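## Task

Take the C battery off the desk and set it on the top surface of the low shelf. It only counts if the low shelf is still standing upright at the end and the robot has neither toppled nor been left leaning.

## Robot and tools

ROBOT. TidyBot++: a wheeled base (0.54 m long, 0.50 m wide, 0.38 m tall) carrying one seven-joint arm that ends in a right hand with index, middle and ring fingers plus a thumb. The shoulder sits 0.12 m ahead of the base centre at 0.68 m height. Arm segments: upper arm 0.42 m, forearm 0.31 m, wrist to hand point 0.30 m; straight fingers extend 0.12 m beyond that point. The arm starts folded with the hand pointing down, poking up to 0.17 m ahead of the base. A downward-pointing hand reaches at most about 0.95 m high, and only near the base. Cameras: base_camera (fixed, looks forward) and wrist_camera (on a mast by the palm, aimed at the index knuckle; the open hand covers much of its view).

FRAMES. Base frame: origin on the floor below the base centre, x ahead, y to the left, z up, metres. hand_pose and "target" use it. Odometry frame = base frame at scene start; base_odometry reports x, y and heading (rad, left positive, -3.142 to 3.142) there, from wheel turns only, so slip looks like travel. base_tilt is in degrees, positive when leaning forward or right.

TOOL move. One action per call, built from any of "base", "joints", "target", plus optional "speeds" and "min_time_s"; all parts start at once. No action = just read state and pictures (also shows the scene number).
- base: an object of relative offsets from where the base is now, along its current axes: translate_m (forward +, -2 to 2 m), strafe_m (left +, -2 to 2 m), rotate_rad (counter-clockwise +, -6.3 to 6.3 rad).
- joints: an object of absolute targets by name. Arm: joint_1_rad (any angle; positive turns the arm clockwise from above, opposite to base rotation), joint_2_rad shoulder (-2.249 to 2.249; 0 = upper arm vertical, + leans forward), joint_3_rad (any angle), joint_4_rad elbow (-2.579 to 2.579; 0 straight), joint_5_rad (any angle), joint_6_rad wrist (-2.099 to 2.099), joint_7_rad hand roll (any angle; 3.14 with hand down puts palm forward, thumb right). Any-angle joints go the short way; use steps under half a turn. Hand: sixteen hinge goals hand_<finger>_<mcp|abd|pip|dip> and hand_thumb_<cmc|axl|mcp|ipl}, each -1 to 1 scaled between the hinge's stops; roughly, moving toward -1 curls fingers into the palm and swings the thumb across it. Straight values: finger mcp 0.75, abd 0.00, pip 0.58, dip 0.70; thumb cmc 0.71, axl 0.68, mcp 0.23, ipl 0.17. Settings: hand_current_limit (-1 to 1 maps 0 to 550 mA; starts 0.4) and hand_speed (-0.96 to 1; starts -0.6). Omitted hand keys keep their goals.
- target: one list of seven numbers [x, y, z, qw, qx, qy, qz], an absolute hand pose in the base frame (metres, unit quaternion), same format as hand_pose. With target, joints may only hold hand keys.
- speeds: caps for this action: translate_m/strafe_m 0.05 to 0.5 m/s (name only one when combining them), rotate_rad 0.1 to 1.57 rad/s.
- min_time_s: 0.1 to 8 s, minimum duration of arm motions.
- cameras: list of "base_camera", "wrist_camera" or "all"; [] for none. blocking: true (default) waits until everything rests; false returns within ~0.5 s while motion continues.
Each action lasts at most 15 s; base moves time out after 14 s.

OTHER TOOLS. wait {seconds 0-10, cameras}: lets time pass, returns early if moves finish. stop {cameras}: brakes all running motions. zoom_image {camera, region [x0,y0,x1,y1] in pixels, at most 504 by 504}: closer look at the latest image. finished_scene {scene}: ends the scene for good; the result usually reports success and gives the next task.

RESULT LINES. "move": done or the worst status. base_status, joint_status, hand_status: moving, done, off_target (rested short, may still push), not_followed / "joint command not followed" / "pose unreachable" (safety check withheld arm targets, e.g. self-collision), contact_stop, time_out, torque_fault, limit_stop_at_motor_heat. After an uncommanded stop, refusal or torque fault, the remaining move/wait/finished_scene calls of that reply are skipped. hand_target = where the hand would be with joints on target; hand_pose = measured. joint_positions gives angles and hand hinge positions on the goal scale. hand_state: one word per hand motor (moving, goal, blocked, overload). <motor>_current_ma: current, positive pushing toward -1. motor_effort: percent of max torque, peak in brackets. on_its_own: unrequested robot behaviour. MOTOR HOT, OVER-TEMPERATURE FAULT, ARM HIT are warnings. "pictures" lists image order.

PRACTICAL NOTES. Target poses typically settle within ~4 cm/10 degrees; correct by adding (desired - measured) to the last target. To hold still while loaded, resend hand_target, never hand_pose. The arm sags under loads. Unreachable poses wander up to 10 s then time out. Hand motors at 495 mA or more for 5 s shut down for 10 s; don't run hand_current_limit at +1. Grips loosen if you send a hinge its current reading.

AVOID. The arm never avoids obstacles and keeps pushing into furniture; driving while the arm is snagged above ~0.6 m, pulling sideways on a raised hand, or reaching far out over nearby furniture can tip the robot. Don't knock the low shelf over, don't drop or fling items, don't slam into fixed or heavy things, and avoid torque faults (limits 104.5 N m joints 1-4, 51.3 N m joints 5-7) and overheating. Loose items may occasionally be nudged by something.

Each tool is called in YAML: its name, and indented under it one key for each argument.

## Session

move:

Scene clock: 0.00 s.
base_odometry: x=+0.000 y=+0.000 heading=+0.000
base_tilt: forward=-0.3 right=+0.1
base_status: not commanded
joint_positions: joint_1_rad=-0.021 joint_2_rad=-0.331 joint_3_rad=+3.104 joint_4_rad=-2.512 joint_5_rad=-0.048 joint_6_rad=-0.867 joint_7_rad=+3.100 hand_index_mcp=+0.753 hand_index_abd=+0.000 hand_index_pip=+0.577 hand_index_dip=+0.696 hand_middle_mcp=+0.753 hand_middle_abd=+0.000 hand_middle_pip=+0.577 hand_middle_dip=+0.696 hand_ring_mcp=+0.753 hand_ring_abd=+0.000 hand_ring_pip=+0.577 hand_ring_dip=+0.696 hand_thumb_cmc=+0.715 hand_thumb_axl=+0.677 hand_thumb_mcp=+0.223 hand_thumb_ipl=+0.168 hand_current_limit=+0.400 hand_speed=-0.600
joint_status: not commanded
hand_state: goal,goal,goal,goal,goal,goal,goal,goal,goal,goal,goal,goal,goal,goal,goal,goal
index_mcp_current_ma: 0
index_abd_current_ma: 0
index_pip_current_ma: 0
index_dip_current_ma: 0
middle_mcp_current_ma: 0
middle_abd_current_ma: 0
middle_pip_current_ma: 0
middle_dip_current_ma: 0
ring_mcp_current_ma: 0
ring_abd_current_ma: 0
ring_pip_current_ma: 0
ring_dip_current_ma: 0
thumb_cmc_current_ma: 0
thumb_axl_current_ma: 0
thumb_mcp_current_ma: -1
thumb_ipl_current_ma: 0
hand_goal_index_mcp: 0.754
hand_goal_index_abd: 0.000
hand_goal_index_pip: 0.576
hand_goal_index_dip: 0.696
hand_goal_middle_mcp: 0.754
hand_goal_middle_abd: 0.000
hand_goal_middle_pip: 0.576
hand_goal_middle_dip: 0.696
hand_goal_ring_mcp: 0.754
hand_goal_ring_abd: 0.000
hand_goal_ring_pip: 0.576
hand_goal_ring_dip: 0.696
hand_goal_thumb_cmc: 0.714
hand_goal_thumb_axl: 0.678
hand_goal_thumb_mcp: 0.226
hand_goal_thumb_ipl: 0.168
motor_effort: joint_1_rad=-1 joint_2_rad=-2 joint_3_rad=+1 joint_4_rad=+12 joint_5_rad=+1 joint_6_rad=+1 joint_7_rad=+0
hand_pose: x=+0.3513 y=-0.0042 z=+0.6066 quat_wxyz=(-0.022, -0.711, -0.702, -0.043) (m; base frame)
hand_target: x=+0.3513 y=-0.0042 z=+0.6066 quat_wxyz=(-0.022, -0.711, -0.702, -0.043) (m; base frame)
hand_status: not commanded
pictures: base_camera, wrist_camera

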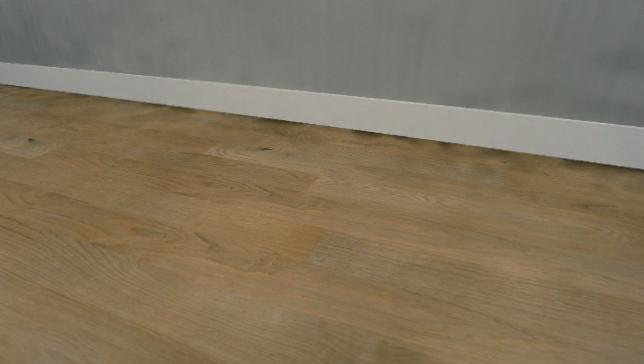

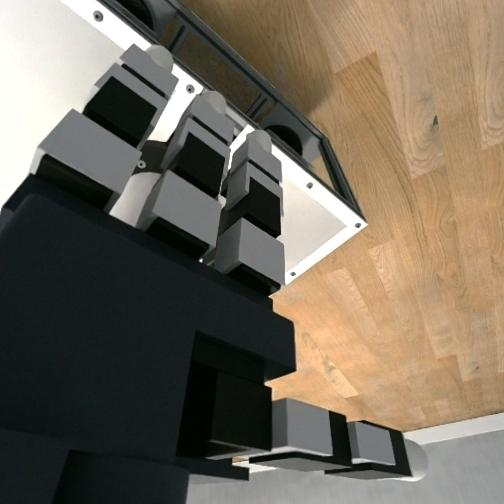

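move:
  joints: {"joint_1_rad":0,"joint_2_rad":-1.2,"joint_3_rad":3.142,"joint_4_rad":-2.03,"joint_5_rad":0,"joint_6_rad":0.075,"joint_7_rad":2.463}
  cameras: ["all"]

move:
  base: {"rotate_rad":1.3}
  cameras: ["all"]

move:
  base: {"rotate_rad":1.3}
  cameras: ["all"]

move:
  base: {"rotate_rad":1.3}
  cameras: ["all"]

move:
  base: {"rotate_rad":1.3}
  cameras: ["all"]

Scene clock: 8.10 s.
move: done
base_odometry: x=+0.000 y=+0.000 heading=+0.000
base_tilt: forward=-0.3 right=+0.1
base_status: not commanded
joint_positions: joint_1_rad=-0.013 joint_2_rad=-1.194 joint_3_rad=+3.113 joint_4_rad=-2.061 joint_5_rad=-0.048 joint_6_rad=-0.007 joint_7_rad=+2.539 hand_index_mcp=+0.759 hand_index_abd=+0.000 hand_index_pip=+0.577 hand_index_dip=+0.696 hand_middle_mcp=+0.759 hand_middle_abd=+0.000 hand_middle_pip=+0.577 hand_middle_dip=+0.696 hand_ring_mcp=+0.759 hand_ring_abd=+0.000 hand_ring_pip=+0.577 hand_ring_dip=+0.696 hand_thumb_cmc=+0.719 hand_thumb_axl=+0.677 hand_thumb_mcp=+0.227 hand_thumb_ipl=+0.168 hand_current_limit=+0.400 hand_speed=-0.600
joint_status: all done
hand_state: goal,goal,goal,goal,goal,goal,goal,goal,goal,goal,goal,goal,goal,goal,goal,goal
index_mcp_current_ma: 1
index_abd_current_ma: 0
index_pip_current_ma: 0
index_dip_current_ma: 0
middle_mcp_current_ma: 1
middle_abd_current_ma: 0
middle_pip_current_ma: 0
middle_dip_current_ma: 0
ring_mcp_current_ma: 1
ring_abd_current_ma: 0
ring_pip_current_ma: 0
ring_dip_current_ma: 0
thumb_cmc_current_ma: 1
thumb_axl_current_ma: 0
thumb_mcp_current_ma: 0
thumb_ipl_current_ma: 0
hand_goal_index_mcp: 0.754
hand_goal_index_abd: 0.000
hand_goal_index_pip: 0.576
hand_goal_index_dip: 0.696
hand_goal_middle_mcp: 0.754
hand_goal_middle_abd: 0.000
hand_goal_middle_pip: 0.576
hand_goal_middle_dip: 0.696
hand_goal_ring_mcp: 0.754
hand_goal_ring_abd: 0.000
hand_goal_ring_pip: 0.576
hand_goal_ring_dip: 0.696
hand_goal_thumb_cmc: 0.714
hand_goal_thumb_axl: 0.678
hand_goal_thumb_mcp: 0.226
hand_goal_thumb_ipl: 0.168
motor_effort: joint_1_rad=-1(1) joint_2_rad=+14(17) joint_3_rad=+1(2) joint_4_rad=+14(19) joint_5_rad=+2(3) joint_6_rad=+7(8) joint_7_rad=+0(1)
hand_pose: x=+0.1654 y=-0.0511 z=+1.2761 quat_wxyz=(-0.398, -0.372, -0.203, -0.814) (m; base frame)
hand_target: x=+0.1276 y=-0.0699 z=+1.3015 quat_wxyz=(-0.401, -0.333, -0.159, -0.839) (m; base frame)
hand_status: not commanded
pictures: base_camera, wrist_camera
camera_calibration:
wrist_camera: T_world_to_cam=[[0.0135872, -0.99457, 0.10318, -0.148262], [-0.157947, -0.104028, -0.981953, 1.22366], [0.987354, -0.00295498, -0.158503, 0.165969], [0, 0, 0, 1]] pos_world=[0.0314169, -0.0196716, 1.24318]

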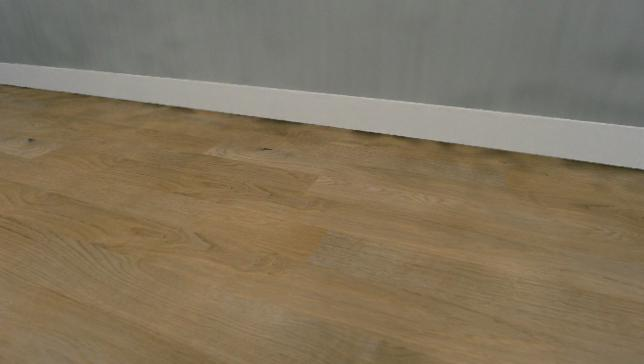

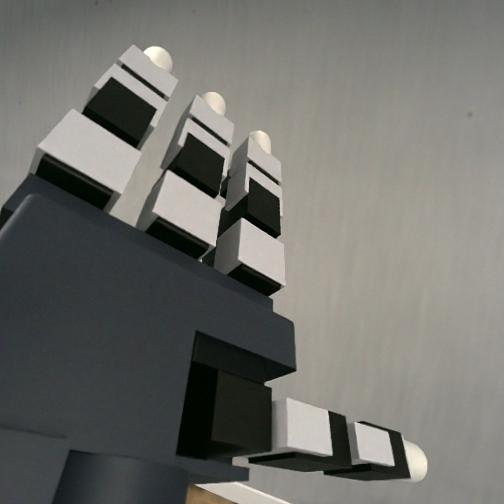

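Scene clock: 10.27 s.
move: done
base_odometry: x=+0.000 y=+0.000 heading=+1.299
base_tilt: forward=-0.3 right=+0.1
base_status: done
joint_positions: joint_1_rad=-0.007 joint_2_rad=-1.194 joint_3_rad=+3.116 joint_4_rad=-2.061 joint_5_rad=-0.048 joint_6_rad=-0.006 joint_7_rad=+2.538 hand_index_mcp=+0.759 hand_index_abd=+0.000 hand_index_pip=+0.577 hand_index_dip=+0.696 hand_middle_mcp=+0.759 hand_middle_abd=+0.000 hand_middle_pip=+0.577 hand_middle_dip=+0.696 hand_ring_mcp=+0.760 hand_ring_abd=+0.000 hand_ring_pip=+0.577 hand_ring_dip=+0.696 hand_thumb_cmc=+0.719 hand_thumb_axl=+0.677 hand_thumb_mcp=+0.227 hand_thumb_ipl=+0.168 hand_current_limit=+0.400 hand_speed=-0.600
joint_status: not commanded
hand_state: goal,goal,goal,goal,goal,goal,goal,goal,goal,goal,goal,goal,goal,goal,goal,goal
index_mcp_current_ma: 1
index_abd_current_ma: 0
index_pip_current_ma: 0
index_dip_current_ma: 0
middle_mcp_current_ma: 1
middle_abd_current_ma: 0
middle_pip_current_ma: 0
middle_dip_current_ma: 0
ring_mcp_current_ma: 1
ring_abd_current_ma: 0
ring_pip_current_ma: 0
ring_dip_current_ma: 0
thumb_cmc_current_ma: 1
thumb_axl_current_ma: 0
thumb_mcp_current_ma: 0
thumb_ipl_current_ma: 0
hand_goal_index_mcp: 0.754
hand_goal_index_abd: 0.000
hand_goal_index_pip: 0.576
hand_goal_index_dip: 0.696
hand_goal_middle_mcp: 0.754
hand_goal_middle_abd: 0.000
hand_goal_middle_pip: 0.576
hand_goal_middle_dip: 0.696
hand_goal_ring_mcp: 0.754
hand_goal_ring_abd: 0.000
hand_goal_ring_pip: 0.576
hand_goal_ring_dip: 0.696
hand_goal_thumb_cmc: 0.714
hand_goal_thumb_axl: 0.678
hand_goal_thumb_mcp: 0.226
hand_goal_thumb_ipl: 0.168
motor_effort: joint_1_rad=-1(1) joint_2_rad=+15(16) joint_3_rad=+1(2) joint_4_rad=+14(15) joint_5_rad=+2(3) joint_6_rad=+6(7) joint_7_rad=+0(1)
hand_pose: x=+0.1649 y=-0.0531 z=+1.2762 quat_wxyz=(-0.400, -0.372, -0.201, -0.813) (m; base frame)
hand_target: x=+0.1276 y=-0.0699 z=+1.3015 quat_wxyz=(-0.401, -0.333, -0.159, -0.839) (m; base frame)
hand_status: not commanded
pictures: base_camera, wrist_camera
camera_calibration:
wrist_camera: T_world_to_cam=[[0.00773367, -0.995012, 0.0994523, -0.144528], [-0.157328, -0.0994274, -0.982528, 1.22428], [0.987516, -0.00804812, -0.157313, 0.164753], [0, 0, 0, 1]] pos_world=[0.0310358, -0.0207536, 1.24318]

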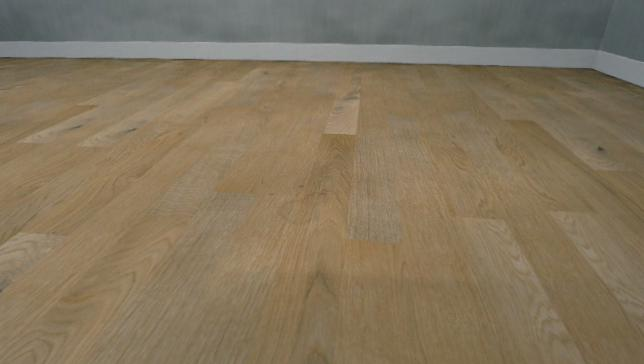

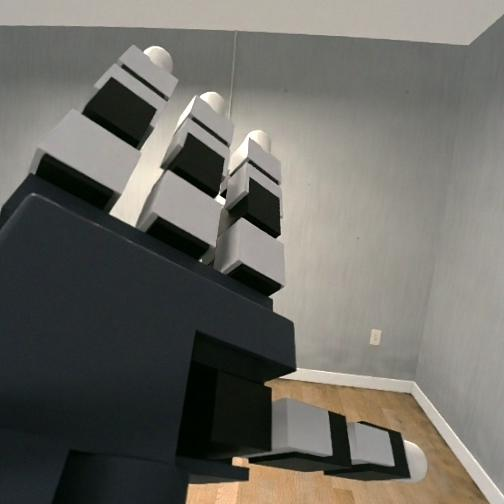

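Scene clock: 12.37 s.
move: done
base_odometry: x=+0.000 y=+0.000 heading=+2.598
base_tilt: forward=-0.3 right=+0.0
base_status: done
joint_positions: joint_1_rad=-0.006 joint_2_rad=-1.194 joint_3_rad=+3.116 joint_4_rad=-2.061 joint_5_rad=-0.048 joint_6_rad=-0.006 joint_7_rad=+2.538 hand_index_mcp=+0.759 hand_index_abd=+0.000 hand_index_pip=+0.577 hand_index_dip=+0.696 hand_middle_mcp=+0.759 hand_middle_abd=+0.000 hand_middle_pip=+0.577 hand_middle_dip=+0.696 hand_ring_mcp=+0.760 hand_ring_abd=+0.000 hand_ring_pip=+0.577 hand_ring_dip=+0.696 hand_thumb_cmc=+0.719 hand_thumb_axl=+0.677 hand_thumb_mcp=+0.227 hand_thumb_ipl=+0.168 hand_current_limit=+0.400 hand_speed=-0.600
joint_status: not commanded
hand_state: goal,goal,goal,goal,goal,goal,goal,goal,goal,goal,goal,goal,goal,goal,goal,goal
index_mcp_current_ma: 1
index_abd_current_ma: 0
index_pip_current_ma: 0
index_dip_current_ma: 0
middle_mcp_current_ma: 1
middle_abd_current_ma: 0
middle_pip_current_ma: 0
middle_dip_current_ma: 0
ring_mcp_current_ma: 1
ring_abd_current_ma: 0
ring_pip_current_ma: 0
ring_dip_current_ma: 0
thumb_cmc_current_ma: 1
thumb_axl_current_ma: 0
thumb_mcp_current_ma: 0
thumb_ipl_current_ma: 0
hand_goal_index_mcp: 0.754
hand_goal_index_abd: 0.000
hand_goal_index_pip: 0.576
hand_goal_index_dip: 0.696
hand_goal_middle_mcp: 0.754
hand_goal_middle_abd: 0.000
hand_goal_middle_pip: 0.576
hand_goal_middle_dip: 0.696
hand_goal_ring_mcp: 0.754
hand_goal_ring_abd: 0.000
hand_goal_ring_pip: 0.576
hand_goal_ring_dip: 0.696
hand_goal_thumb_cmc: 0.714
hand_goal_thumb_axl: 0.678
hand_goal_thumb_mcp: 0.226
hand_goal_thumb_ipl: 0.168
motor_effort: joint_1_rad=+0(1) joint_2_rad=+15(16) joint_3_rad=+1(2) joint_4_rad=+14(15) joint_5_rad=+2(2) joint_6_rad=+7(7) joint_7_rad=+1(1)
hand_pose: x=+0.1648 y=-0.0532 z=+1.2762 quat_wxyz=(-0.400, -0.373, -0.200, -0.813) (m; base frame)
hand_target: x=+0.1276 y=-0.0699 z=+1.3015 quat_wxyz=(-0.401, -0.333, -0.159, -0.839) (m; base frame)
hand_status: not commanded
pictures: base_camera, wrist_camera
camera_calibration:
wrist_camera: T_world_to_cam=[[0.00698926, -0.995036, 0.0992676, -0.144273], [-0.157303, -0.0991281, -0.982563, 1.22433], [0.987526, -0.00874771, -0.157215, 0.164615], [0, 0, 0, 1]] pos_world=[0.0310382, -0.0207514, 1.24318]

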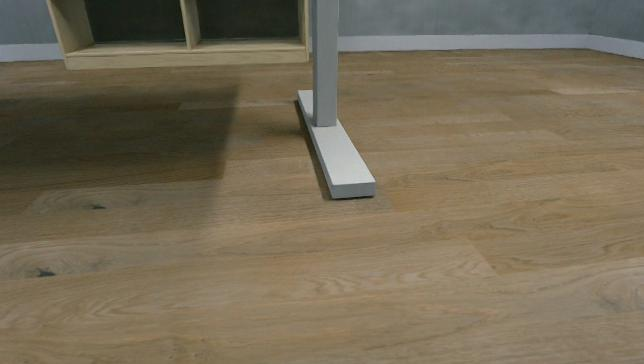

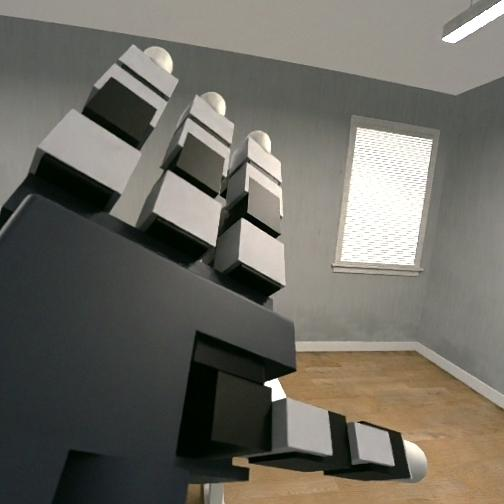

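Scene clock: 14.47 s.
move: done
base_odometry: x=+0.000 y=+0.000 heading=-2.386
base_tilt: forward=-0.3 right=+0.1
base_status: done
joint_positions: joint_1_rad=-0.006 joint_2_rad=-1.194 joint_3_rad=+3.116 joint_4_rad=-2.061 joint_5_rad=-0.048 joint_6_rad=-0.006 joint_7_rad=+2.538 hand_index_mcp=+0.759 hand_index_abd=+0.000 hand_index_pip=+0.577 hand_index_dip=+0.696 hand_middle_mcp=+0.759 hand_middle_abd=+0.000 hand_middle_pip=+0.577 hand_middle_dip=+0.696 hand_ring_mcp=+0.760 hand_ring_abd=+0.000 hand_ring_pip=+0.577 hand_ring_dip=+0.696 hand_thumb_cmc=+0.719 hand_thumb_axl=+0.677 hand_thumb_mcp=+0.227 hand_thumb_ipl=+0.168 hand_current_limit=+0.400 hand_speed=-0.600
joint_status: not commanded
hand_state: goal,goal,goal,goal,goal,goal,goal,goal,goal,goal,goal,goal,goal,goal,goal,goal
index_mcp_current_ma: 1
index_abd_current_ma: 0
index_pip_current_ma: 0
index_dip_current_ma: 0
middle_mcp_current_ma: 1
middle_abd_current_ma: 0
middle_pip_current_ma: 0
middle_dip_current_ma: 0
ring_mcp_current_ma: 1
ring_abd_current_ma: 0
ring_pip_current_ma: 0
ring_dip_current_ma: 0
thumb_cmc_current_ma: 1
thumb_axl_current_ma: 0
thumb_mcp_current_ma: 0
thumb_ipl_current_ma: 0
hand_goal_index_mcp: 0.754
hand_goal_index_abd: 0.000
hand_goal_index_pip: 0.576
hand_goal_index_dip: 0.696
hand_goal_middle_mcp: 0.754
hand_goal_middle_abd: 0.000
hand_goal_middle_pip: 0.576
hand_goal_middle_dip: 0.696
hand_goal_ring_mcp: 0.754
hand_goal_ring_abd: 0.000
hand_goal_ring_pip: 0.576
hand_goal_ring_dip: 0.696
hand_goal_thumb_cmc: 0.714
hand_goal_thumb_axl: 0.678
hand_goal_thumb_mcp: 0.226
hand_goal_thumb_ipl: 0.168
motor_effort: joint_1_rad=-1(1) joint_2_rad=+15(16) joint_3_rad=+1(2) joint_4_rad=+14(15) joint_5_rad=+2(2) joint_6_rad=+6(7) joint_7_rad=+0(1)
hand_pose: x=+0.1647 y=-0.0533 z=+1.2762 quat_wxyz=(-0.400, -0.373, -0.200, -0.813) (m; base frame)
hand_target: x=+0.1276 y=-0.0699 z=+1.3015 quat_wxyz=(-0.401, -0.333, -0.159, -0.839) (m; base frame)
hand_status: not commanded
pictures: base_camera, wrist_camera
camera_calibration:
wrist_camera: T_world_to_cam=[[0.00655406, -0.995053, 0.099127, -0.144183], [-0.157247, -0.0989213, -0.982592, 1.22435], [0.987538, -0.00914747, -0.157118, 0.164581], [0, 0, 0, 1]] pos_world=[0.0309396, -0.0208501, 1.24318]

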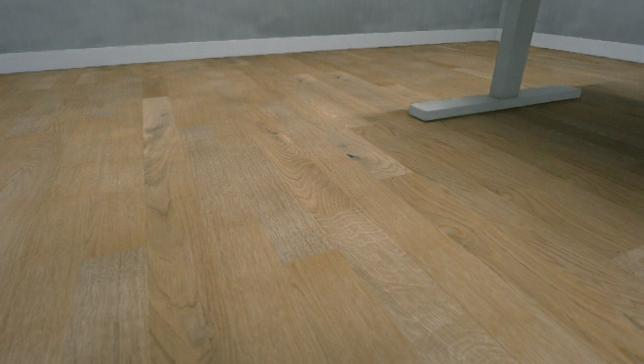

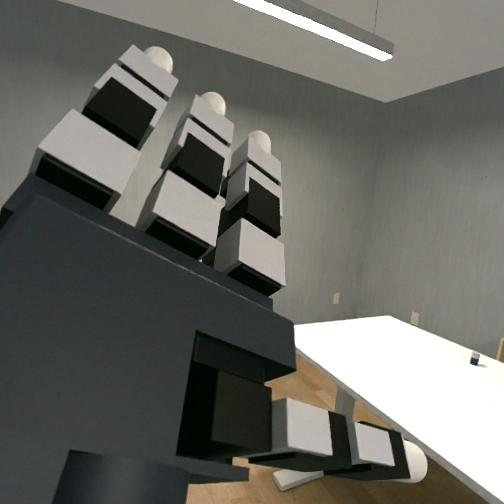

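Scene clock: 16.57 s.
move: done
base_odometry: x=+0.000 y=+0.000 heading=-1.087
base_tilt: forward=-0.3 right=+0.0
base_status: done
joint_positions: joint_1_rad=-0.006 joint_2_rad=-1.194 joint_3_rad=+3.116 joint_4_rad=-2.061 joint_5_rad=-0.048 joint_6_rad=-0.006 joint_7_rad=+2.538 hand_index_mcp=+0.759 hand_index_abd=+0.000 hand_index_pip=+0.577 hand_index_dip=+0.696 hand_middle_mcp=+0.759 hand_middle_abd=+0.000 hand_middle_pip=+0.577 hand_middle_dip=+0.696 hand_ring_mcp=+0.760 hand_ring_abd=+0.000 hand_ring_pip=+0.577 hand_ring_dip=+0.696 hand_thumb_cmc=+0.719 hand_thumb_axl=+0.677 hand_thumb_mcp=+0.227 hand_thumb_ipl=+0.168 hand_current_limit=+0.400 hand_speed=-0.600
joint_status: not commanded
hand_state: goal,goal,goal,goal,goal,goal,goal,goal,goal,goal,goal,goal,goal,goal,goal,goal
index_mcp_current_ma: 1
index_abd_current_ma: 0
index_pip_current_ma: 0
index_dip_current_ma: 0
middle_mcp_current_ma: 1
middle_abd_current_ma: 0
middle_pip_current_ma: 0
middle_dip_current_ma: 0
ring_mcp_current_ma: 1
ring_abd_current_ma: 0
ring_pip_current_ma: 0
ring_dip_current_ma: 0
thumb_cmc_current_ma: 1
thumb_axl_current_ma: 0
thumb_mcp_current_ma: 0
thumb_ipl_current_ma: 0
hand_goal_index_mcp: 0.754
hand_goal_index_abd: 0.000
hand_goal_index_pip: 0.576
hand_goal_index_dip: 0.696
hand_goal_middle_mcp: 0.754
hand_goal_middle_abd: 0.000
hand_goal_middle_pip: 0.576
hand_goal_middle_dip: 0.696
hand_goal_ring_mcp: 0.754
hand_goal_ring_abd: 0.000
hand_goal_ring_pip: 0.576
hand_goal_ring_dip: 0.696
hand_goal_thumb_cmc: 0.714
hand_goal_thumb_axl: 0.678
hand_goal_thumb_mcp: 0.226
hand_goal_thumb_ipl: 0.168
motor_effort: joint_1_rad=+0(1) joint_2_rad=+14(15) joint_3_rad=+1(2) joint_4_rad=+15(15) joint_5_rad=+2(2) joint_6_rad=+6(7) joint_7_rad=+0(1)
hand_pose: x=+0.1647 y=-0.0534 z=+1.2762 quat_wxyz=(-0.400, -0.373, -0.200, -0.813) (m; base frame)
hand_target: x=+0.1276 y=-0.0699 z=+1.3015 quat_wxyz=(-0.401, -0.333, -0.159, -0.839) (m; base frame)
hand_status: not commanded
pictures: base_camera, wrist_camera
camera_calibration:
wrist_camera: T_world_to_cam=[[0.00612015, -0.995069, 0.0989944, -0.144004], [-0.157191, -0.0987228, -0.982621, 1.22439], [0.987549, -0.00954725, -0.15702, 0.16445], [0, 0, 0, 1]] pos_world=[0.030941, -0.0208488, 1.24318]

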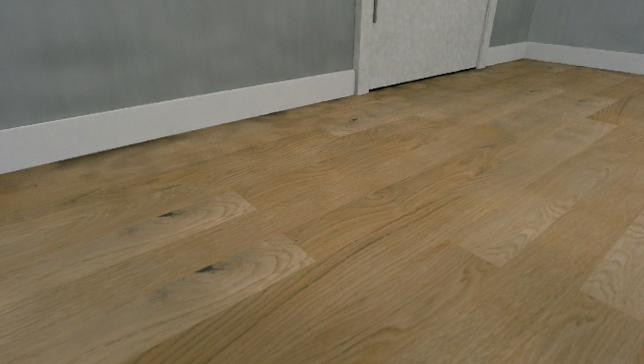

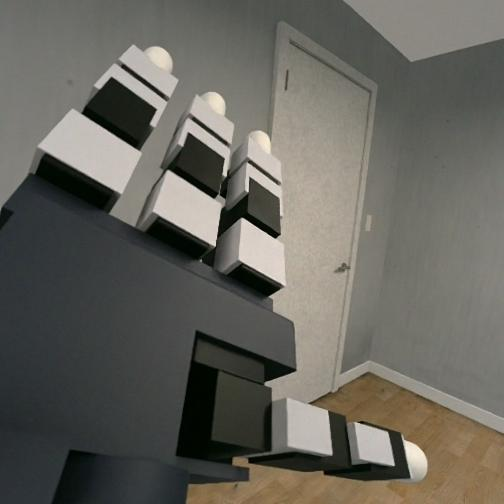

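move:
  base: {"rotate_rad":-1.65}
  joints: {"joint_6_rad":-0.3}
  cameras: ["all"]

Scene clock: 24.37 s.
move: done
base_odometry: x=+0.000 y=+0.000 heading=-2.736
base_tilt: forward=-0.3 right=+0.1
base_status: done
joint_positions: joint_1_rad=-0.004 joint_2_rad=-1.194 joint_3_rad=+3.117 joint_4_rad=-2.054 joint_5_rad=-0.048 joint_6_rad=-0.261 joint_7_rad=+2.537 hand_index_mcp=+0.762 hand_index_abd=+0.000 hand_index_pip=+0.577 hand_index_dip=+0.696 hand_middle_mcp=+0.761 hand_middle_abd=+0.000 hand_middle_pip=+0.577 hand_middle_dip=+0.696 hand_ring_mcp=+0.763 hand_ring_abd=+0.000 hand_ring_pip=+0.577 hand_ring_dip=+0.696 hand_thumb_cmc=+0.720 hand_thumb_axl=+0.677 hand_thumb_mcp=+0.227 hand_thumb_ipl=+0.168 hand_current_limit=+0.400 hand_speed=-0.600
joint_status: all done
hand_state: goal,goal,goal,goal,goal,goal,goal,goal,goal,goal,goal,goal,goal,goal,goal,goal
index_mcp_current_ma: 2
index_abd_current_ma: 0
index_pip_current_ma: 0
index_dip_current_ma: 0
middle_mcp_current_ma: 2
middle_abd_current_ma: 0
middle_pip_current_ma: 0
middle_dip_current_ma: 0
ring_mcp_current_ma: 3
ring_abd_current_ma: 0
ring_pip_current_ma: 0
ring_dip_current_ma: 0
thumb_cmc_current_ma: 1
thumb_axl_current_ma: 0
thumb_mcp_current_ma: 0
thumb_ipl_current_ma: 0
hand_goal_index_mcp: 0.754
hand_goal_index_abd: 0.000
hand_goal_index_pip: 0.576
hand_goal_index_dip: 0.696
hand_goal_middle_mcp: 0.754
hand_goal_middle_abd: 0.000
hand_goal_middle_pip: 0.576
hand_goal_middle_dip: 0.696
hand_goal_ring_mcp: 0.754
hand_goal_ring_abd: 0.000
hand_goal_ring_pip: 0.576
hand_goal_ring_dip: 0.696
hand_goal_thumb_cmc: 0.714
hand_goal_thumb_axl: 0.678
hand_goal_thumb_mcp: 0.226
hand_goal_thumb_ipl: 0.168
motor_effort: joint_1_rad=+0(1) joint_2_rad=+14(16) joint_3_rad=+1(2) joint_4_rad=+15(18) joint_5_rad=+1(2) joint_6_rad=+8(10) joint_7_rad=+1(1)
hand_pose: x=+0.2152 y=-0.0507 z=+1.2230 quat_wxyz=(-0.374, -0.468, -0.253, -0.760) (m; base frame)
hand_target: x=+0.2093 y=-0.0699 z=+1.2220 quat_wxyz=(-0.364, -0.483, -0.231, -0.762) (m; base frame)
hand_status: not commanded
pictures: base_camera, wrist_camera
camera_calibration:
wrist_camera: T_world_to_cam=[[0.0333594, -0.993939, 0.104751, -0.149172], [-0.392603, -0.109416, -0.913176, 1.14551], [0.919103, -0.0106624, -0.393874, 0.410551], [0, 0, 0, 1]] pos_world=[0.0773679, -0.0185531, 1.22338]

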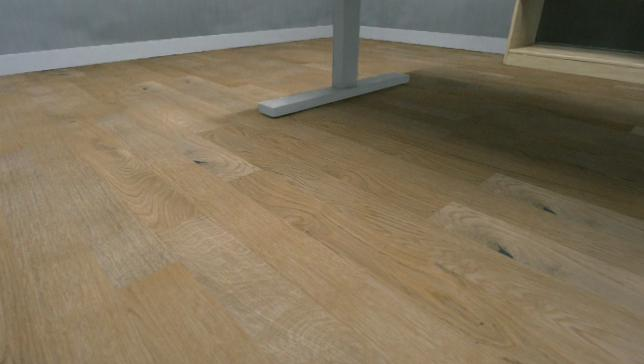

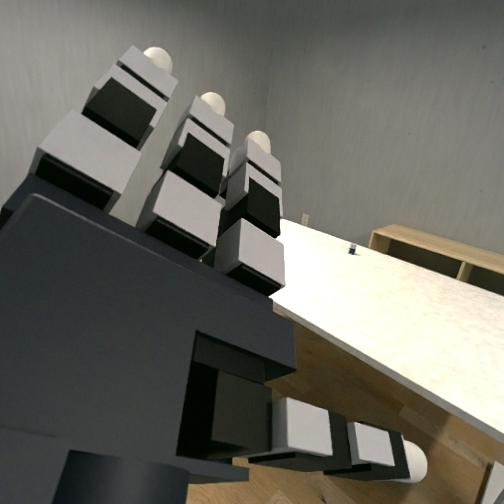

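zoom_image:
  camera: "wrist_camera"
  region: [270, 200, 504, 434]

move:
  base: {"rotate_rad":-0.5}
  joints: {"hand_thumb_cmc":-0.2}
  cameras: ["all"]

move:
  base: {"rotate_rad":-0.4}
  cameras: ["all"]

Scaled by 2.154 from the camera's 504x504 image, which has a finer 720x720 frame.

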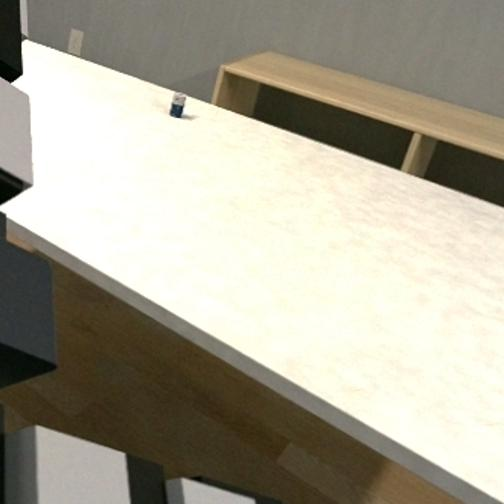

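Scene clock: 30.47 s.
move: done
base_odometry: x=+0.000 y=+0.000 heading=+3.048
base_tilt: forward=-0.3 right=+0.1
base_status: done
joint_positions: joint_1_rad=-0.003 joint_2_rad=-1.194 joint_3_rad=+3.117 joint_4_rad=-2.054 joint_5_rad=-0.048 joint_6_rad=-0.261 joint_7_rad=+2.537 hand_index_mcp=+0.762 hand_index_abd=+0.000 hand_index_pip=+0.577 hand_index_dip=+0.696 hand_middle_mcp=+0.761 hand_middle_abd=+0.000 hand_middle_pip=+0.577 hand_middle_dip=+0.696 hand_ring_mcp=+0.763 hand_ring_abd=+0.000 hand_ring_pip=+0.577 hand_ring_dip=+0.696 hand_thumb_cmc=-0.182 hand_thumb_axl=+0.677 hand_thumb_mcp=+0.227 hand_thumb_ipl=+0.168 hand_current_limit=+0.400 hand_speed=-0.600
joint_status: all done
hand_state: goal,goal,goal,goal,goal,goal,goal,goal,goal,goal,goal,goal,goal,goal,goal,goal
index_mcp_current_ma: 2
index_abd_current_ma: 0
index_pip_current_ma: 0
index_dip_current_ma: 0
middle_mcp_current_ma: 2
middle_abd_current_ma: 0
middle_pip_current_ma: 0
middle_dip_current_ma: 0
ring_mcp_current_ma: 3
ring_abd_current_ma: 0
ring_pip_current_ma: 0
ring_dip_current_ma: 0
thumb_cmc_current_ma: 10
thumb_axl_current_ma: 0
thumb_mcp_current_ma: 0
thumb_ipl_current_ma: 0
hand_goal_index_mcp: 0.754
hand_goal_index_abd: 0.000
hand_goal_index_pip: 0.576
hand_goal_index_dip: 0.696
hand_goal_middle_mcp: 0.754
hand_goal_middle_abd: 0.000
hand_goal_middle_pip: 0.576
hand_goal_middle_dip: 0.696
hand_goal_ring_mcp: 0.754
hand_goal_ring_abd: 0.000
hand_goal_ring_pip: 0.576
hand_goal_ring_dip: 0.696
hand_goal_thumb_cmc: -0.200
hand_goal_thumb_axl: 0.678
hand_goal_thumb_mcp: 0.226
hand_goal_thumb_ipl: 0.168
motor_effort: joint_1_rad=+0(1) joint_2_rad=+14(15) joint_3_rad=+1(2) joint_4_rad=+15(16) joint_5_rad=+2(2) joint_6_rad=+8(8) joint_7_rad=+1(1)
hand_pose: x=+0.2152 y=-0.0508 z=+1.2230 quat_wxyz=(-0.374, -0.468, -0.252, -0.760) (m; base frame)
hand_target: x=+0.2093 y=-0.0699 z=+1.2220 quat_wxyz=(-0.364, -0.483, -0.231, -0.762) (m; base frame)
hand_status: not commanded
pictures: base_camera, wrist_camera
camera_calibration:
wrist_camera: T_world_to_cam=[[0.0325238, -0.993986, 0.104566, -0.148877], [-0.392691, -0.108916, -0.913198, 1.14551], [0.919095, -0.0113616, -0.393872, 0.410626], [0, 0, 0, 1]] pos_world=[0.0772706, -0.0185507, 1.22338]

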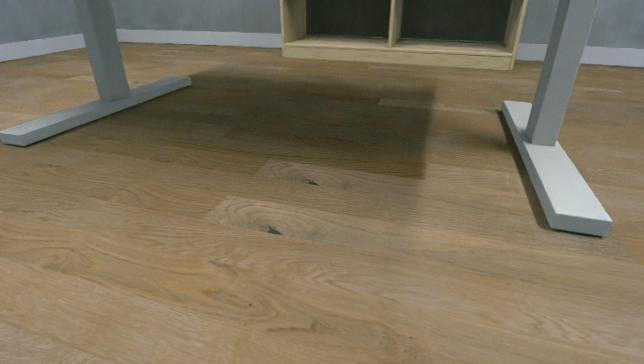

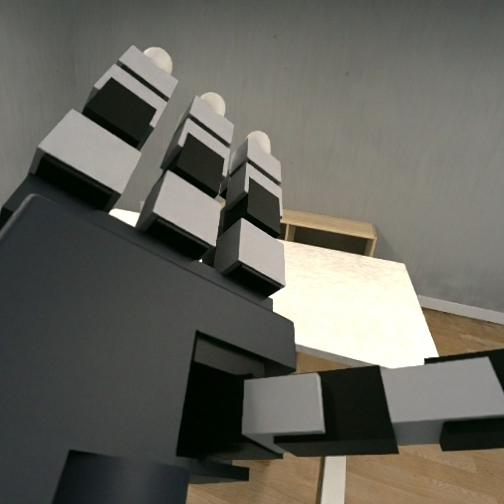

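Scene clock: 31.77 s.
move: done
base_odometry: x=+0.000 y=+0.000 heading=+2.649
base_tilt: forward=-0.3 right=+0.1
base_status: done
joint_positions: joint_1_rad=-0.003 joint_2_rad=-1.194 joint_3_rad=+3.117 joint_4_rad=-2.054 joint_5_rad=-0.048 joint_6_rad=-0.261 joint_7_rad=+2.537 hand_index_mcp=+0.762 hand_index_abd=+0.000 hand_index_pip=+0.577 hand_index_dip=+0.696 hand_middle_mcp=+0.761 hand_middle_abd=+0.000 hand_middle_pip=+0.577 hand_middle_dip=+0.696 hand_ring_mcp=+0.763 hand_ring_abd=+0.000 hand_ring_pip=+0.577 hand_ring_dip=+0.696 hand_thumb_cmc=-0.182 hand_thumb_axl=+0.677 hand_thumb_mcp=+0.227 hand_thumb_ipl=+0.168 hand_current_limit=+0.400 hand_speed=-0.600
joint_status: not commanded
hand_state: goal,goal,goal,goal,goal,goal,goal,goal,goal,goal,goal,goal,goal,goal,goal,goal
index_mcp_current_ma: 2
index_abd_current_ma: 0
index_pip_current_ma: 0
index_dip_current_ma: 0
middle_mcp_current_ma: 2
middle_abd_current_ma: 0
middle_pip_current_ma: 0
middle_dip_current_ma: 0
ring_mcp_current_ma: 3
ring_abd_current_ma: 0
ring_pip_current_ma: 0
ring_dip_current_ma: 0
thumb_cmc_current_ma: 10
thumb_axl_current_ma: 0
thumb_mcp_current_ma: 0
thumb_ipl_current_ma: 0
hand_goal_index_mcp: 0.754
hand_goal_index_abd: 0.000
hand_goal_index_pip: 0.576
hand_goal_index_dip: 0.696
hand_goal_middle_mcp: 0.754
hand_goal_middle_abd: 0.000
hand_goal_middle_pip: 0.576
hand_goal_middle_dip: 0.696
hand_goal_ring_mcp: 0.754
hand_goal_ring_abd: 0.000
hand_goal_ring_pip: 0.576
hand_goal_ring_dip: 0.696
hand_goal_thumb_cmc: -0.200
hand_goal_thumb_axl: 0.678
hand_goal_thumb_mcp: 0.226
hand_goal_thumb_ipl: 0.168
motor_effort: joint_1_rad=-1(1) joint_2_rad=+14(15) joint_3_rad=+1(2) joint_4_rad=+14(15) joint_5_rad=+1(2) joint_6_rad=+8(8) joint_7_rad=+0(1)
hand_pose: x=+0.2151 y=-0.0510 z=+1.2230 quat_wxyz=(-0.374, -0.468, -0.252, -0.760) (m; base frame)
hand_target: x=+0.2093 y=-0.0699 z=+1.2220 quat_wxyz=(-0.364, -0.483, -0.231, -0.762) (m; base frame)
hand_status: not commanded
pictures: base_camera, wrist_camera
camera_calibration:
wrist_camera: T_world_to_cam=[[0.0320401, -0.994014, 0.104447, -0.148792], [-0.392742, -0.108616, -0.913212, 1.14553], [0.91909, -0.0117611, -0.393871, 0.410616], [0, 0, 0, 1]] pos_world=[0.0772722, -0.0186493, 1.22338]

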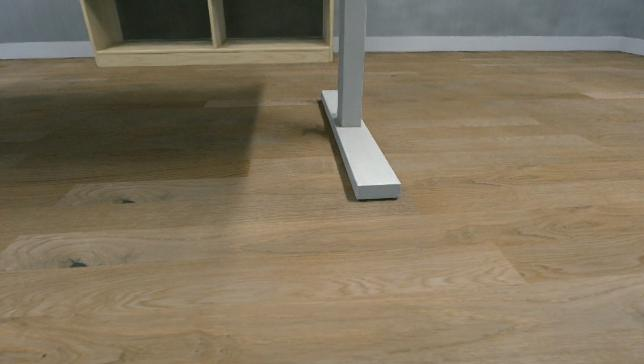

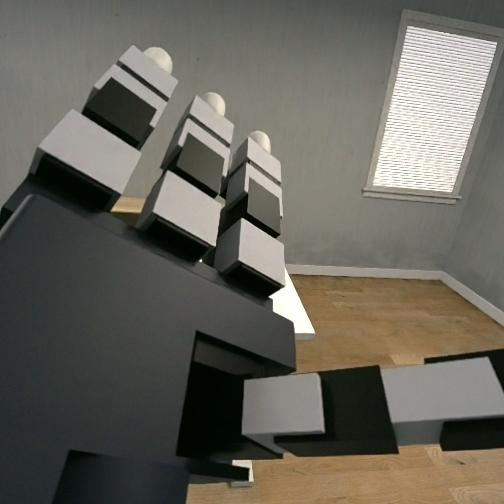

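move:
  base: {"rotate_rad":0.161}

move:
  base: {"strafe_m":-0.95}
  cameras: ["all"]

move:
  base: {"translate_m":1.0}
  cameras: ["all"]

move:
  base: {"rotate_rad":1.2}
  cameras: ["all"]

Scene clock: 186.90 s.
move: done
base_odometry: x=+0.000 y=+0.000 heading=+2.809
base_tilt: forward=-0.3 right=+0.1
base_status: done
joint_positions: joint_1_rad=-0.003 joint_2_rad=-1.194 joint_3_rad=+3.117 joint_4_rad=-2.054 joint_5_rad=-0.048 joint_6_rad=-0.261 joint_7_rad=+2.537 hand_index_mcp=+0.762 hand_index_abd=+0.000 hand_index_pip=+0.577 hand_index_dip=+0.696 hand_middle_mcp=+0.761 hand_middle_abd=+0.000 hand_middle_pip=+0.577 hand_middle_dip=+0.696 hand_ring_mcp=+0.763 hand_ring_abd=+0.000 hand_ring_pip=+0.577 hand_ring_dip=+0.696 hand_thumb_cmc=-0.182 hand_thumb_axl=+0.677 hand_thumb_mcp=+0.227 hand_thumb_ipl=+0.168 hand_current_limit=+0.400 hand_speed=-0.600
joint_status: not commanded
hand_state: goal,goal,goal,goal,goal,goal,goal,goal,goal,goal,goal,goal,goal,goal,goal,goal
index_mcp_current_ma: 2
index_abd_current_ma: 0
index_pip_current_ma: 0
index_dip_current_ma: 0
middle_mcp_current_ma: 2
middle_abd_current_ma: 0
middle_pip_current_ma: 0
middle_dip_current_ma: 0
ring_mcp_current_ma: 3
ring_abd_current_ma: 0
ring_pip_current_ma: 0
ring_dip_current_ma: 0
thumb_cmc_current_ma: 10
thumb_axl_current_ma: 0
thumb_mcp_current_ma: 0
thumb_ipl_current_ma: 0
hand_goal_index_mcp: 0.754
hand_goal_index_abd: 0.000
hand_goal_index_pip: 0.576
hand_goal_index_dip: 0.696
hand_goal_middle_mcp: 0.754
hand_goal_middle_abd: 0.000
hand_goal_middle_pip: 0.576
hand_goal_middle_dip: 0.696
hand_goal_ring_mcp: 0.754
hand_goal_ring_abd: 0.000
hand_goal_ring_pip: 0.576
hand_goal_ring_dip: 0.696
hand_goal_thumb_cmc: -0.200
hand_goal_thumb_axl: 0.678
hand_goal_thumb_mcp: 0.226
hand_goal_thumb_ipl: 0.168
motor_effort: joint_1_rad=+0(1) joint_2_rad=+15(15) joint_3_rad=+1(2) joint_4_rad=+14(15) joint_5_rad=+2(3) joint_6_rad=+8(8) joint_7_rad=+1(1)
hand_pose: x=+0.2151 y=-0.0510 z=+1.2230 quat_wxyz=(-0.374, -0.468, -0.252, -0.760) (m; base frame)
hand_target: x=+0.2093 y=-0.0699 z=+1.2220 quat_wxyz=(-0.364, -0.483, -0.231, -0.762) (m; base frame)
hand_status: not commanded
pictures: none

Scene clock: 190.07 s.
move: done
base_odometry: x=+0.311 y=+0.898 heading=+2.808
base_tilt: forward=-0.3 right=+0.1
base_status: done
joint_positions: joint_1_rad=-0.002 joint_2_rad=-1.194 joint_3_rad=+3.123 joint_4_rad=-2.054 joint_5_rad=-0.048 joint_6_rad=-0.261 joint_7_rad=+2.537 hand_index_mcp=+0.762 hand_index_abd=+0.000 hand_index_pip=+0.577 hand_index_dip=+0.696 hand_middle_mcp=+0.761 hand_middle_abd=+0.000 hand_middle_pip=+0.577 hand_middle_dip=+0.696 hand_ring_mcp=+0.763 hand_ring_abd=+0.000 hand_ring_pip=+0.577 hand_ring_dip=+0.696 hand_thumb_cmc=-0.183 hand_thumb_axl=+0.677 hand_thumb_mcp=+0.227 hand_thumb_ipl=+0.168 hand_current_limit=+0.400 hand_speed=-0.600
joint_status: not commanded
hand_state: goal,goal,goal,goal,goal,goal,goal,goal,goal,goal,goal,goal,goal,goal,goal,goal
index_mcp_current_ma: 2
index_abd_current_ma: 0
index_pip_current_ma: 0
index_dip_current_ma: 0
middle_mcp_current_ma: 2
middle_abd_current_ma: 0
middle_pip_current_ma: 0
middle_dip_current_ma: 0
ring_mcp_current_ma: 3
ring_abd_current_ma: 0
ring_pip_current_ma: 0
ring_dip_current_ma: 0
thumb_cmc_current_ma: 9
thumb_axl_current_ma: 0
thumb_mcp_current_ma: 0
thumb_ipl_current_ma: 0
hand_goal_index_mcp: 0.754
hand_goal_index_abd: 0.000
hand_goal_index_pip: 0.576
hand_goal_index_dip: 0.696
hand_goal_middle_mcp: 0.754
hand_goal_middle_abd: 0.000
hand_goal_middle_pip: 0.576
hand_goal_middle_dip: 0.696
hand_goal_ring_mcp: 0.754
hand_goal_ring_abd: 0.000
hand_goal_ring_pip: 0.576
hand_goal_ring_dip: 0.696
hand_goal_thumb_cmc: -0.200
hand_goal_thumb_axl: 0.678
hand_goal_thumb_mcp: 0.226
hand_goal_thumb_ipl: 0.168
motor_effort: joint_1_rad=+0(3) joint_2_rad=+14(15) joint_3_rad=+1(4) joint_4_rad=+15(16) joint_5_rad=+2(3) joint_6_rad=+7(8) joint_7_rad=+0(1)
hand_pose: x=+0.2150 y=-0.0544 z=+1.2228 quat_wxyz=(-0.374, -0.469, -0.249, -0.760) (m; base frame)
hand_target: x=+0.2093 y=-0.0699 z=+1.2220 quat_wxyz=(-0.364, -0.483, -0.231, -0.762) (m; base frame)
hand_status: not commanded
pictures: base_camera, wrist_camera
camera_calibration:
wrist_camera: T_world_to_cam=[[0.0285032, -0.994711, 0.0986769, -0.144442], [-0.393182, -0.101916, -0.913795, 1.14603], [0.919019, -0.0127519, -0.394008, 0.410689], [0, 0, 0, 1]] pos_world=[0.0772838, -0.0216418, 1.2233]

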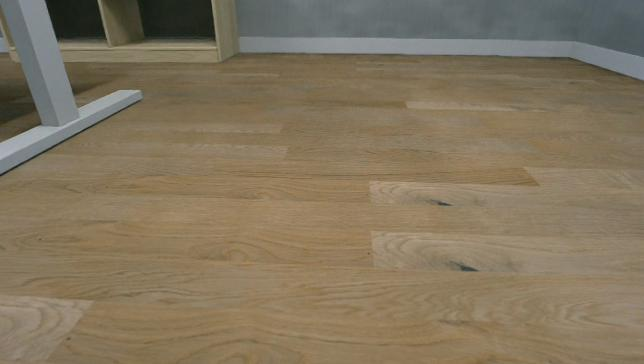

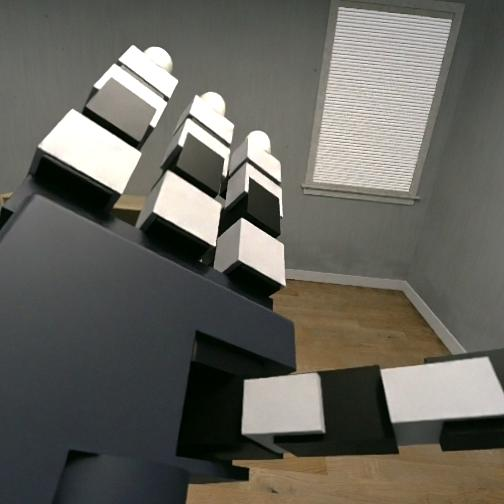

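Scene clock: 193.33 s.
move: done
base_odometry: x=-0.634 y=+1.226 heading=+2.808
base_tilt: forward=-0.3 right=+0.0
base_status: done
joint_positions: joint_1_rad=-0.002 joint_2_rad=-1.196 joint_3_rad=+3.123 joint_4_rad=-2.054 joint_5_rad=-0.048 joint_6_rad=-0.261 joint_7_rad=+2.537 hand_index_mcp=+0.762 hand_index_abd=+0.000 hand_index_pip=+0.577 hand_index_dip=+0.696 hand_middle_mcp=+0.761 hand_middle_abd=+0.000 hand_middle_pip=+0.577 hand_middle_dip=+0.696 hand_ring_mcp=+0.763 hand_ring_abd=+0.000 hand_ring_pip=+0.577 hand_ring_dip=+0.696 hand_thumb_cmc=-0.183 hand_thumb_axl=+0.677 hand_thumb_mcp=+0.227 hand_thumb_ipl=+0.168 hand_current_limit=+0.400 hand_speed=-0.600
joint_status: not commanded
hand_state: goal,goal,goal,goal,goal,goal,goal,goal,goal,goal,goal,goal,goal,goal,goal,goal
index_mcp_current_ma: 2
index_abd_current_ma: 0
index_pip_current_ma: 0
index_dip_current_ma: 0
middle_mcp_current_ma: 2
middle_abd_current_ma: 0
middle_pip_current_ma: 0
middle_dip_current_ma: 0
ring_mcp_current_ma: 3
ring_abd_current_ma: 0
ring_pip_current_ma: 0
ring_dip_current_ma: 0
thumb_cmc_current_ma: 9
thumb_axl_current_ma: 0
thumb_mcp_current_ma: 0
thumb_ipl_current_ma: 0
hand_goal_index_mcp: 0.754
hand_goal_index_abd: 0.000
hand_goal_index_pip: 0.576
hand_goal_index_dip: 0.696
hand_goal_middle_mcp: 0.754
hand_goal_middle_abd: 0.000
hand_goal_middle_pip: 0.576
hand_goal_middle_dip: 0.696
hand_goal_ring_mcp: 0.754
hand_goal_ring_abd: 0.000
hand_goal_ring_pip: 0.576
hand_goal_ring_dip: 0.696
hand_goal_thumb_cmc: -0.200
hand_goal_thumb_axl: 0.678
hand_goal_thumb_mcp: 0.226
hand_goal_thumb_ipl: 0.168
motor_effort: joint_1_rad=-1(1) joint_2_rad=+14(16) joint_3_rad=+1(2) joint_4_rad=+15(16) joint_5_rad=+2(3) joint_6_rad=+7(8) joint_7_rad=+1(1)
hand_pose: x=+0.2138 y=-0.0545 z=+1.2230 quat_wxyz=(-0.374, -0.469, -0.249, -0.761) (m; base frame)
hand_target: x=+0.2093 y=-0.0699 z=+1.2220 quat_wxyz=(-0.364, -0.483, -0.231, -0.762) (m; base frame)
hand_status: not commanded
pictures: base_camera, wrist_camera
camera_calibration:
wrist_camera: T_world_to_cam=[[0.0282069, -0.994732, 0.0985504, -0.14433], [-0.391184, -0.101711, -0.914675, 1.14647], [0.91988, -0.0127512, -0.391992, 0.409258], [0, 0, 0, 1]] pos_world=[0.076083, -0.0217416, 1.2233]

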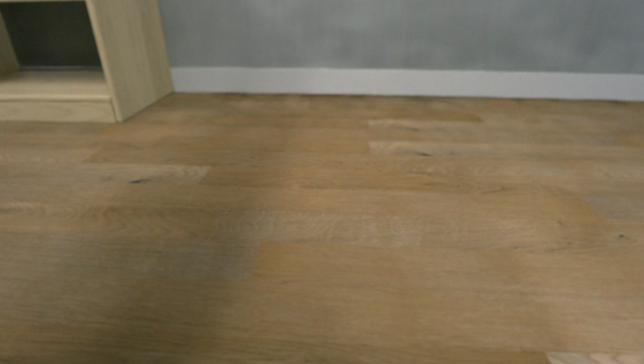

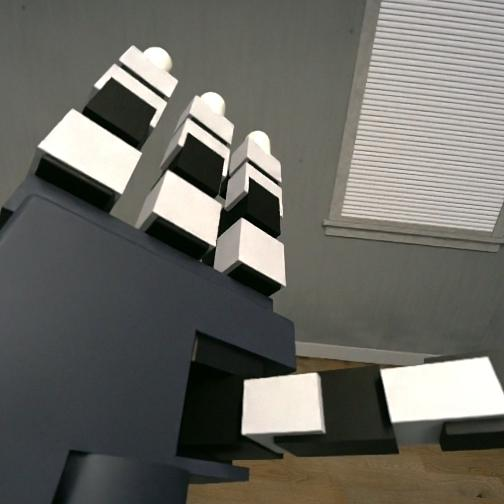

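Scene clock: 195.37 s.
move: done
base_odometry: x=-0.634 y=+1.226 heading=-2.277
base_tilt: forward=-0.3 right=+0.1
base_status: done
joint_positions: joint_1_rad=-0.002 joint_2_rad=-1.196 joint_3_rad=+3.124 joint_4_rad=-2.054 joint_5_rad=-0.048 joint_6_rad=-0.261 joint_7_rad=+2.537 hand_index_mcp=+0.762 hand_index_abd=+0.000 hand_index_pip=+0.577 hand_index_dip=+0.696 hand_middle_mcp=+0.761 hand_middle_abd=+0.000 hand_middle_pip=+0.577 hand_middle_dip=+0.696 hand_ring_mcp=+0.763 hand_ring_abd=+0.000 hand_ring_pip=+0.577 hand_ring_dip=+0.696 hand_thumb_cmc=-0.183 hand_thumb_axl=+0.677 hand_thumb_mcp=+0.227 hand_thumb_ipl=+0.168 hand_current_limit=+0.400 hand_speed=-0.600
joint_status: not commanded
hand_state: goal,goal,goal,goal,goal,goal,goal,goal,goal,goal,goal,goal,goal,goal,goal,goal
index_mcp_current_ma: 2
index_abd_current_ma: 0
index_pip_current_ma: 0
index_dip_current_ma: 0
middle_mcp_current_ma: 2
middle_abd_current_ma: 0
middle_pip_current_ma: 0
middle_dip_current_ma: 0
ring_mcp_current_ma: 3
ring_abd_current_ma: 0
ring_pip_current_ma: 0
ring_dip_current_ma: 0
thumb_cmc_current_ma: 9
thumb_axl_current_ma: 0
thumb_mcp_current_ma: 0
thumb_ipl_current_ma: 0
hand_goal_index_mcp: 0.754
hand_goal_index_abd: 0.000
hand_goal_index_pip: 0.576
hand_goal_index_dip: 0.696
hand_goal_middle_mcp: 0.754
hand_goal_middle_abd: 0.000
hand_goal_middle_pip: 0.576
hand_goal_middle_dip: 0.696
hand_goal_ring_mcp: 0.754
hand_goal_ring_abd: 0.000
hand_goal_ring_pip: 0.576
hand_goal_ring_dip: 0.696
hand_goal_thumb_cmc: -0.200
hand_goal_thumb_axl: 0.678
hand_goal_thumb_mcp: 0.226
hand_goal_thumb_ipl: 0.168
motor_effort: joint_1_rad=-1(2) joint_2_rad=+14(15) joint_3_rad=+1(1) joint_4_rad=+14(15) joint_5_rad=+1(2) joint_6_rad=+8(8) joint_7_rad=+1(1)
hand_pose: x=+0.2138 y=-0.0546 z=+1.2230 quat_wxyz=(-0.374, -0.469, -0.249, -0.761) (m; base frame)
hand_target: x=+0.2093 y=-0.0699 z=+1.2220 quat_wxyz=(-0.364, -0.483, -0.231, -0.762) (m; base frame)
hand_status: not commanded
pictures: base_camera, wrist_camera
camera_calibration:
wrist_camera: T_world_to_cam=[[0.0281293, -0.994752, 0.0983682, -0.144201], [-0.39119, -0.101513, -0.914694, 1.14649], [0.91988, -0.0127509, -0.391993, 0.409258], [0, 0, 0, 1]] pos_world=[0.0760832, -0.0218415, 1.2233]

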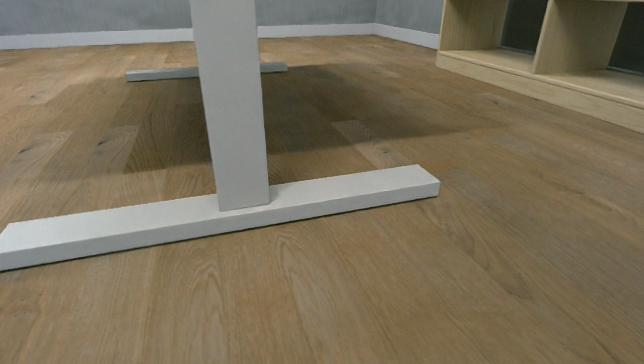

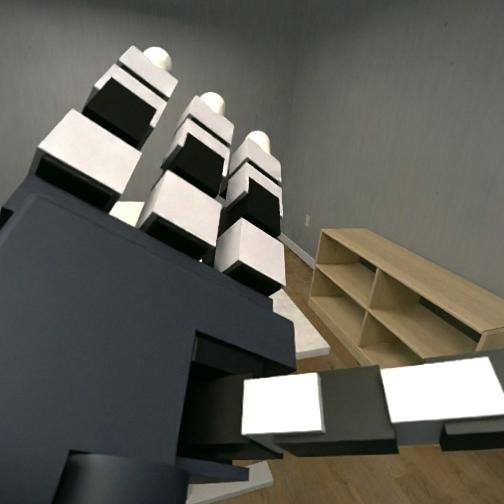

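move:
  base: {"rotate_rad":1.945}

move:
  base: {"translate_m":-0.91}
  cameras: ["all"]

Scene clock: 211.40 s.
move: done
base_odometry: x=-0.634 y=+1.226 heading=-0.333
base_tilt: forward=-0.3 right=+0.0
base_status: done
joint_positions: joint_1_rad=-0.002 joint_2_rad=-1.196 joint_3_rad=+3.124 joint_4_rad=-2.054 joint_5_rad=-0.048 joint_6_rad=-0.261 joint_7_rad=+2.537 hand_index_mcp=+0.762 hand_index_abd=+0.000 hand_index_pip=+0.577 hand_index_dip=+0.696 hand_middle_mcp=+0.761 hand_middle_abd=+0.000 hand_middle_pip=+0.577 hand_middle_dip=+0.696 hand_ring_mcp=+0.763 hand_ring_abd=+0.000 hand_ring_pip=+0.577 hand_ring_dip=+0.696 hand_thumb_cmc=-0.183 hand_thumb_axl=+0.677 hand_thumb_mcp=+0.227 hand_thumb_ipl=+0.168 hand_current_limit=+0.400 hand_speed=-0.600
joint_status: not commanded
hand_state: goal,goal,goal,goal,goal,goal,goal,goal,goal,goal,goal,goal,goal,goal,goal,goal
index_mcp_current_ma: 2
index_abd_current_ma: 0
index_pip_current_ma: 0
index_dip_current_ma: 0
middle_mcp_current_ma: 2
middle_abd_current_ma: 0
middle_pip_current_ma: 0
middle_dip_current_ma: 0
ring_mcp_current_ma: 3
ring_abd_current_ma: 0
ring_pip_current_ma: 0
ring_dip_current_ma: 0
thumb_cmc_current_ma: 9
thumb_axl_current_ma: 0
thumb_mcp_current_ma: 0
thumb_ipl_current_ma: 0
hand_goal_index_mcp: 0.754
hand_goal_index_abd: 0.000
hand_goal_index_pip: 0.576
hand_goal_index_dip: 0.696
hand_goal_middle_mcp: 0.754
hand_goal_middle_abd: 0.000
hand_goal_middle_pip: 0.576
hand_goal_middle_dip: 0.696
hand_goal_ring_mcp: 0.754
hand_goal_ring_abd: 0.000
hand_goal_ring_pip: 0.576
hand_goal_ring_dip: 0.696
hand_goal_thumb_cmc: -0.200
hand_goal_thumb_axl: 0.678
hand_goal_thumb_mcp: 0.226
hand_goal_thumb_ipl: 0.168
motor_effort: joint_1_rad=-1(1) joint_2_rad=+15(15) joint_3_rad=+1(2) joint_4_rad=+15(15) joint_5_rad=+1(2) joint_6_rad=+7(8) joint_7_rad=+0(1)
hand_pose: x=+0.2138 y=-0.0546 z=+1.2230 quat_wxyz=(-0.374, -0.469, -0.249, -0.760) (m; base frame)
hand_target: x=+0.2093 y=-0.0699 z=+1.2220 quat_wxyz=(-0.364, -0.483, -0.231, -0.762) (m; base frame)
hand_status: not commanded
pictures: none

Scene clock: 214.50 s.
move: done
base_odometry: x=-1.495 y=+1.523 heading=-0.332
base_tilt: forward=-0.3 right=+0.1
base_status: done
joint_positions: joint_1_rad=-0.002 joint_2_rad=-1.197 joint_3_rad=+3.124 joint_4_rad=-2.054 joint_5_rad=-0.048 joint_6_rad=-0.261 joint_7_rad=+2.537 hand_index_mcp=+0.762 hand_index_abd=+0.000 hand_index_pip=+0.577 hand_index_dip=+0.696 hand_middle_mcp=+0.761 hand_middle_abd=+0.000 hand_middle_pip=+0.577 hand_middle_dip=+0.696 hand_ring_mcp=+0.763 hand_ring_abd=+0.000 hand_ring_pip=+0.577 hand_ring_dip=+0.696 hand_thumb_cmc=-0.183 hand_thumb_axl=+0.677 hand_thumb_mcp=+0.227 hand_thumb_ipl=+0.168 hand_current_limit=+0.400 hand_speed=-0.600
joint_status: not commanded
hand_state: goal,goal,goal,goal,goal,goal,goal,goal,goal,goal,goal,goal,goal,goal,goal,goal
index_mcp_current_ma: 2
index_abd_current_ma: 0
index_pip_current_ma: 0
index_dip_current_ma: 0
middle_mcp_current_ma: 2
middle_abd_current_ma: 0
middle_pip_current_ma: 0
middle_dip_current_ma: 0
ring_mcp_current_ma: 3
ring_abd_current_ma: 0
ring_pip_current_ma: 0
ring_dip_current_ma: 0
thumb_cmc_current_ma: 9
thumb_axl_current_ma: 0
thumb_mcp_current_ma: 0
thumb_ipl_current_ma: 0
hand_goal_index_mcp: 0.754
hand_goal_index_abd: 0.000
hand_goal_index_pip: 0.576
hand_goal_index_dip: 0.696
hand_goal_middle_mcp: 0.754
hand_goal_middle_abd: 0.000
hand_goal_middle_pip: 0.576
hand_goal_middle_dip: 0.696
hand_goal_ring_mcp: 0.754
hand_goal_ring_abd: 0.000
hand_goal_ring_pip: 0.576
hand_goal_ring_dip: 0.696
hand_goal_thumb_cmc: -0.200
hand_goal_thumb_axl: 0.678
hand_goal_thumb_mcp: 0.226
hand_goal_thumb_ipl: 0.168
motor_effort: joint_1_rad=-1(1) joint_2_rad=+14(16) joint_3_rad=+1(1) joint_4_rad=+14(17) joint_5_rad=+2(3) joint_6_rad=+7(8) joint_7_rad=+1(1)
hand_pose: x=+0.2131 y=-0.0546 z=+1.2231 quat_wxyz=(-0.375, -0.468, -0.248, -0.761) (m; base frame)
hand_target: x=+0.2093 y=-0.0699 z=+1.2220 quat_wxyz=(-0.364, -0.483, -0.231, -0.762) (m; base frame)
hand_status: not commanded
pictures: base_camera, wrist_camera
camera_calibration:
wrist_camera: T_world_to_cam=[[0.027963, -0.994762, 0.0983142, -0.144092], [-0.390004, -0.101415, -0.915211, 1.14666], [0.920389, -0.0127509, -0.390797, 0.40836], [0, 0, 0, 1]] pos_world=[0.0753827, -0.0218414, 1.22319]

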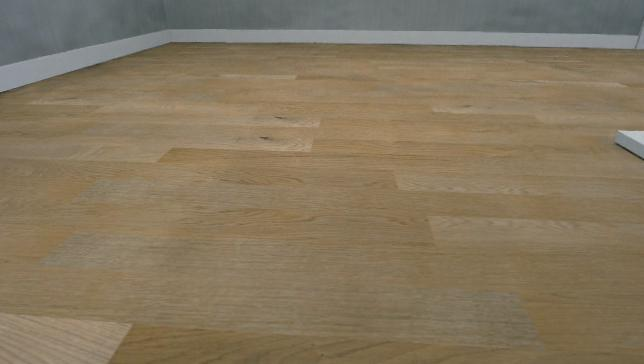

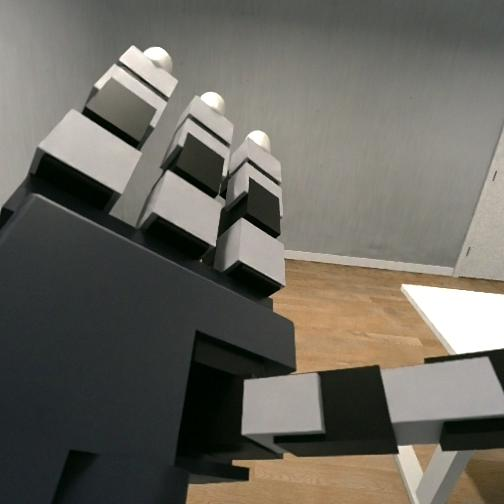

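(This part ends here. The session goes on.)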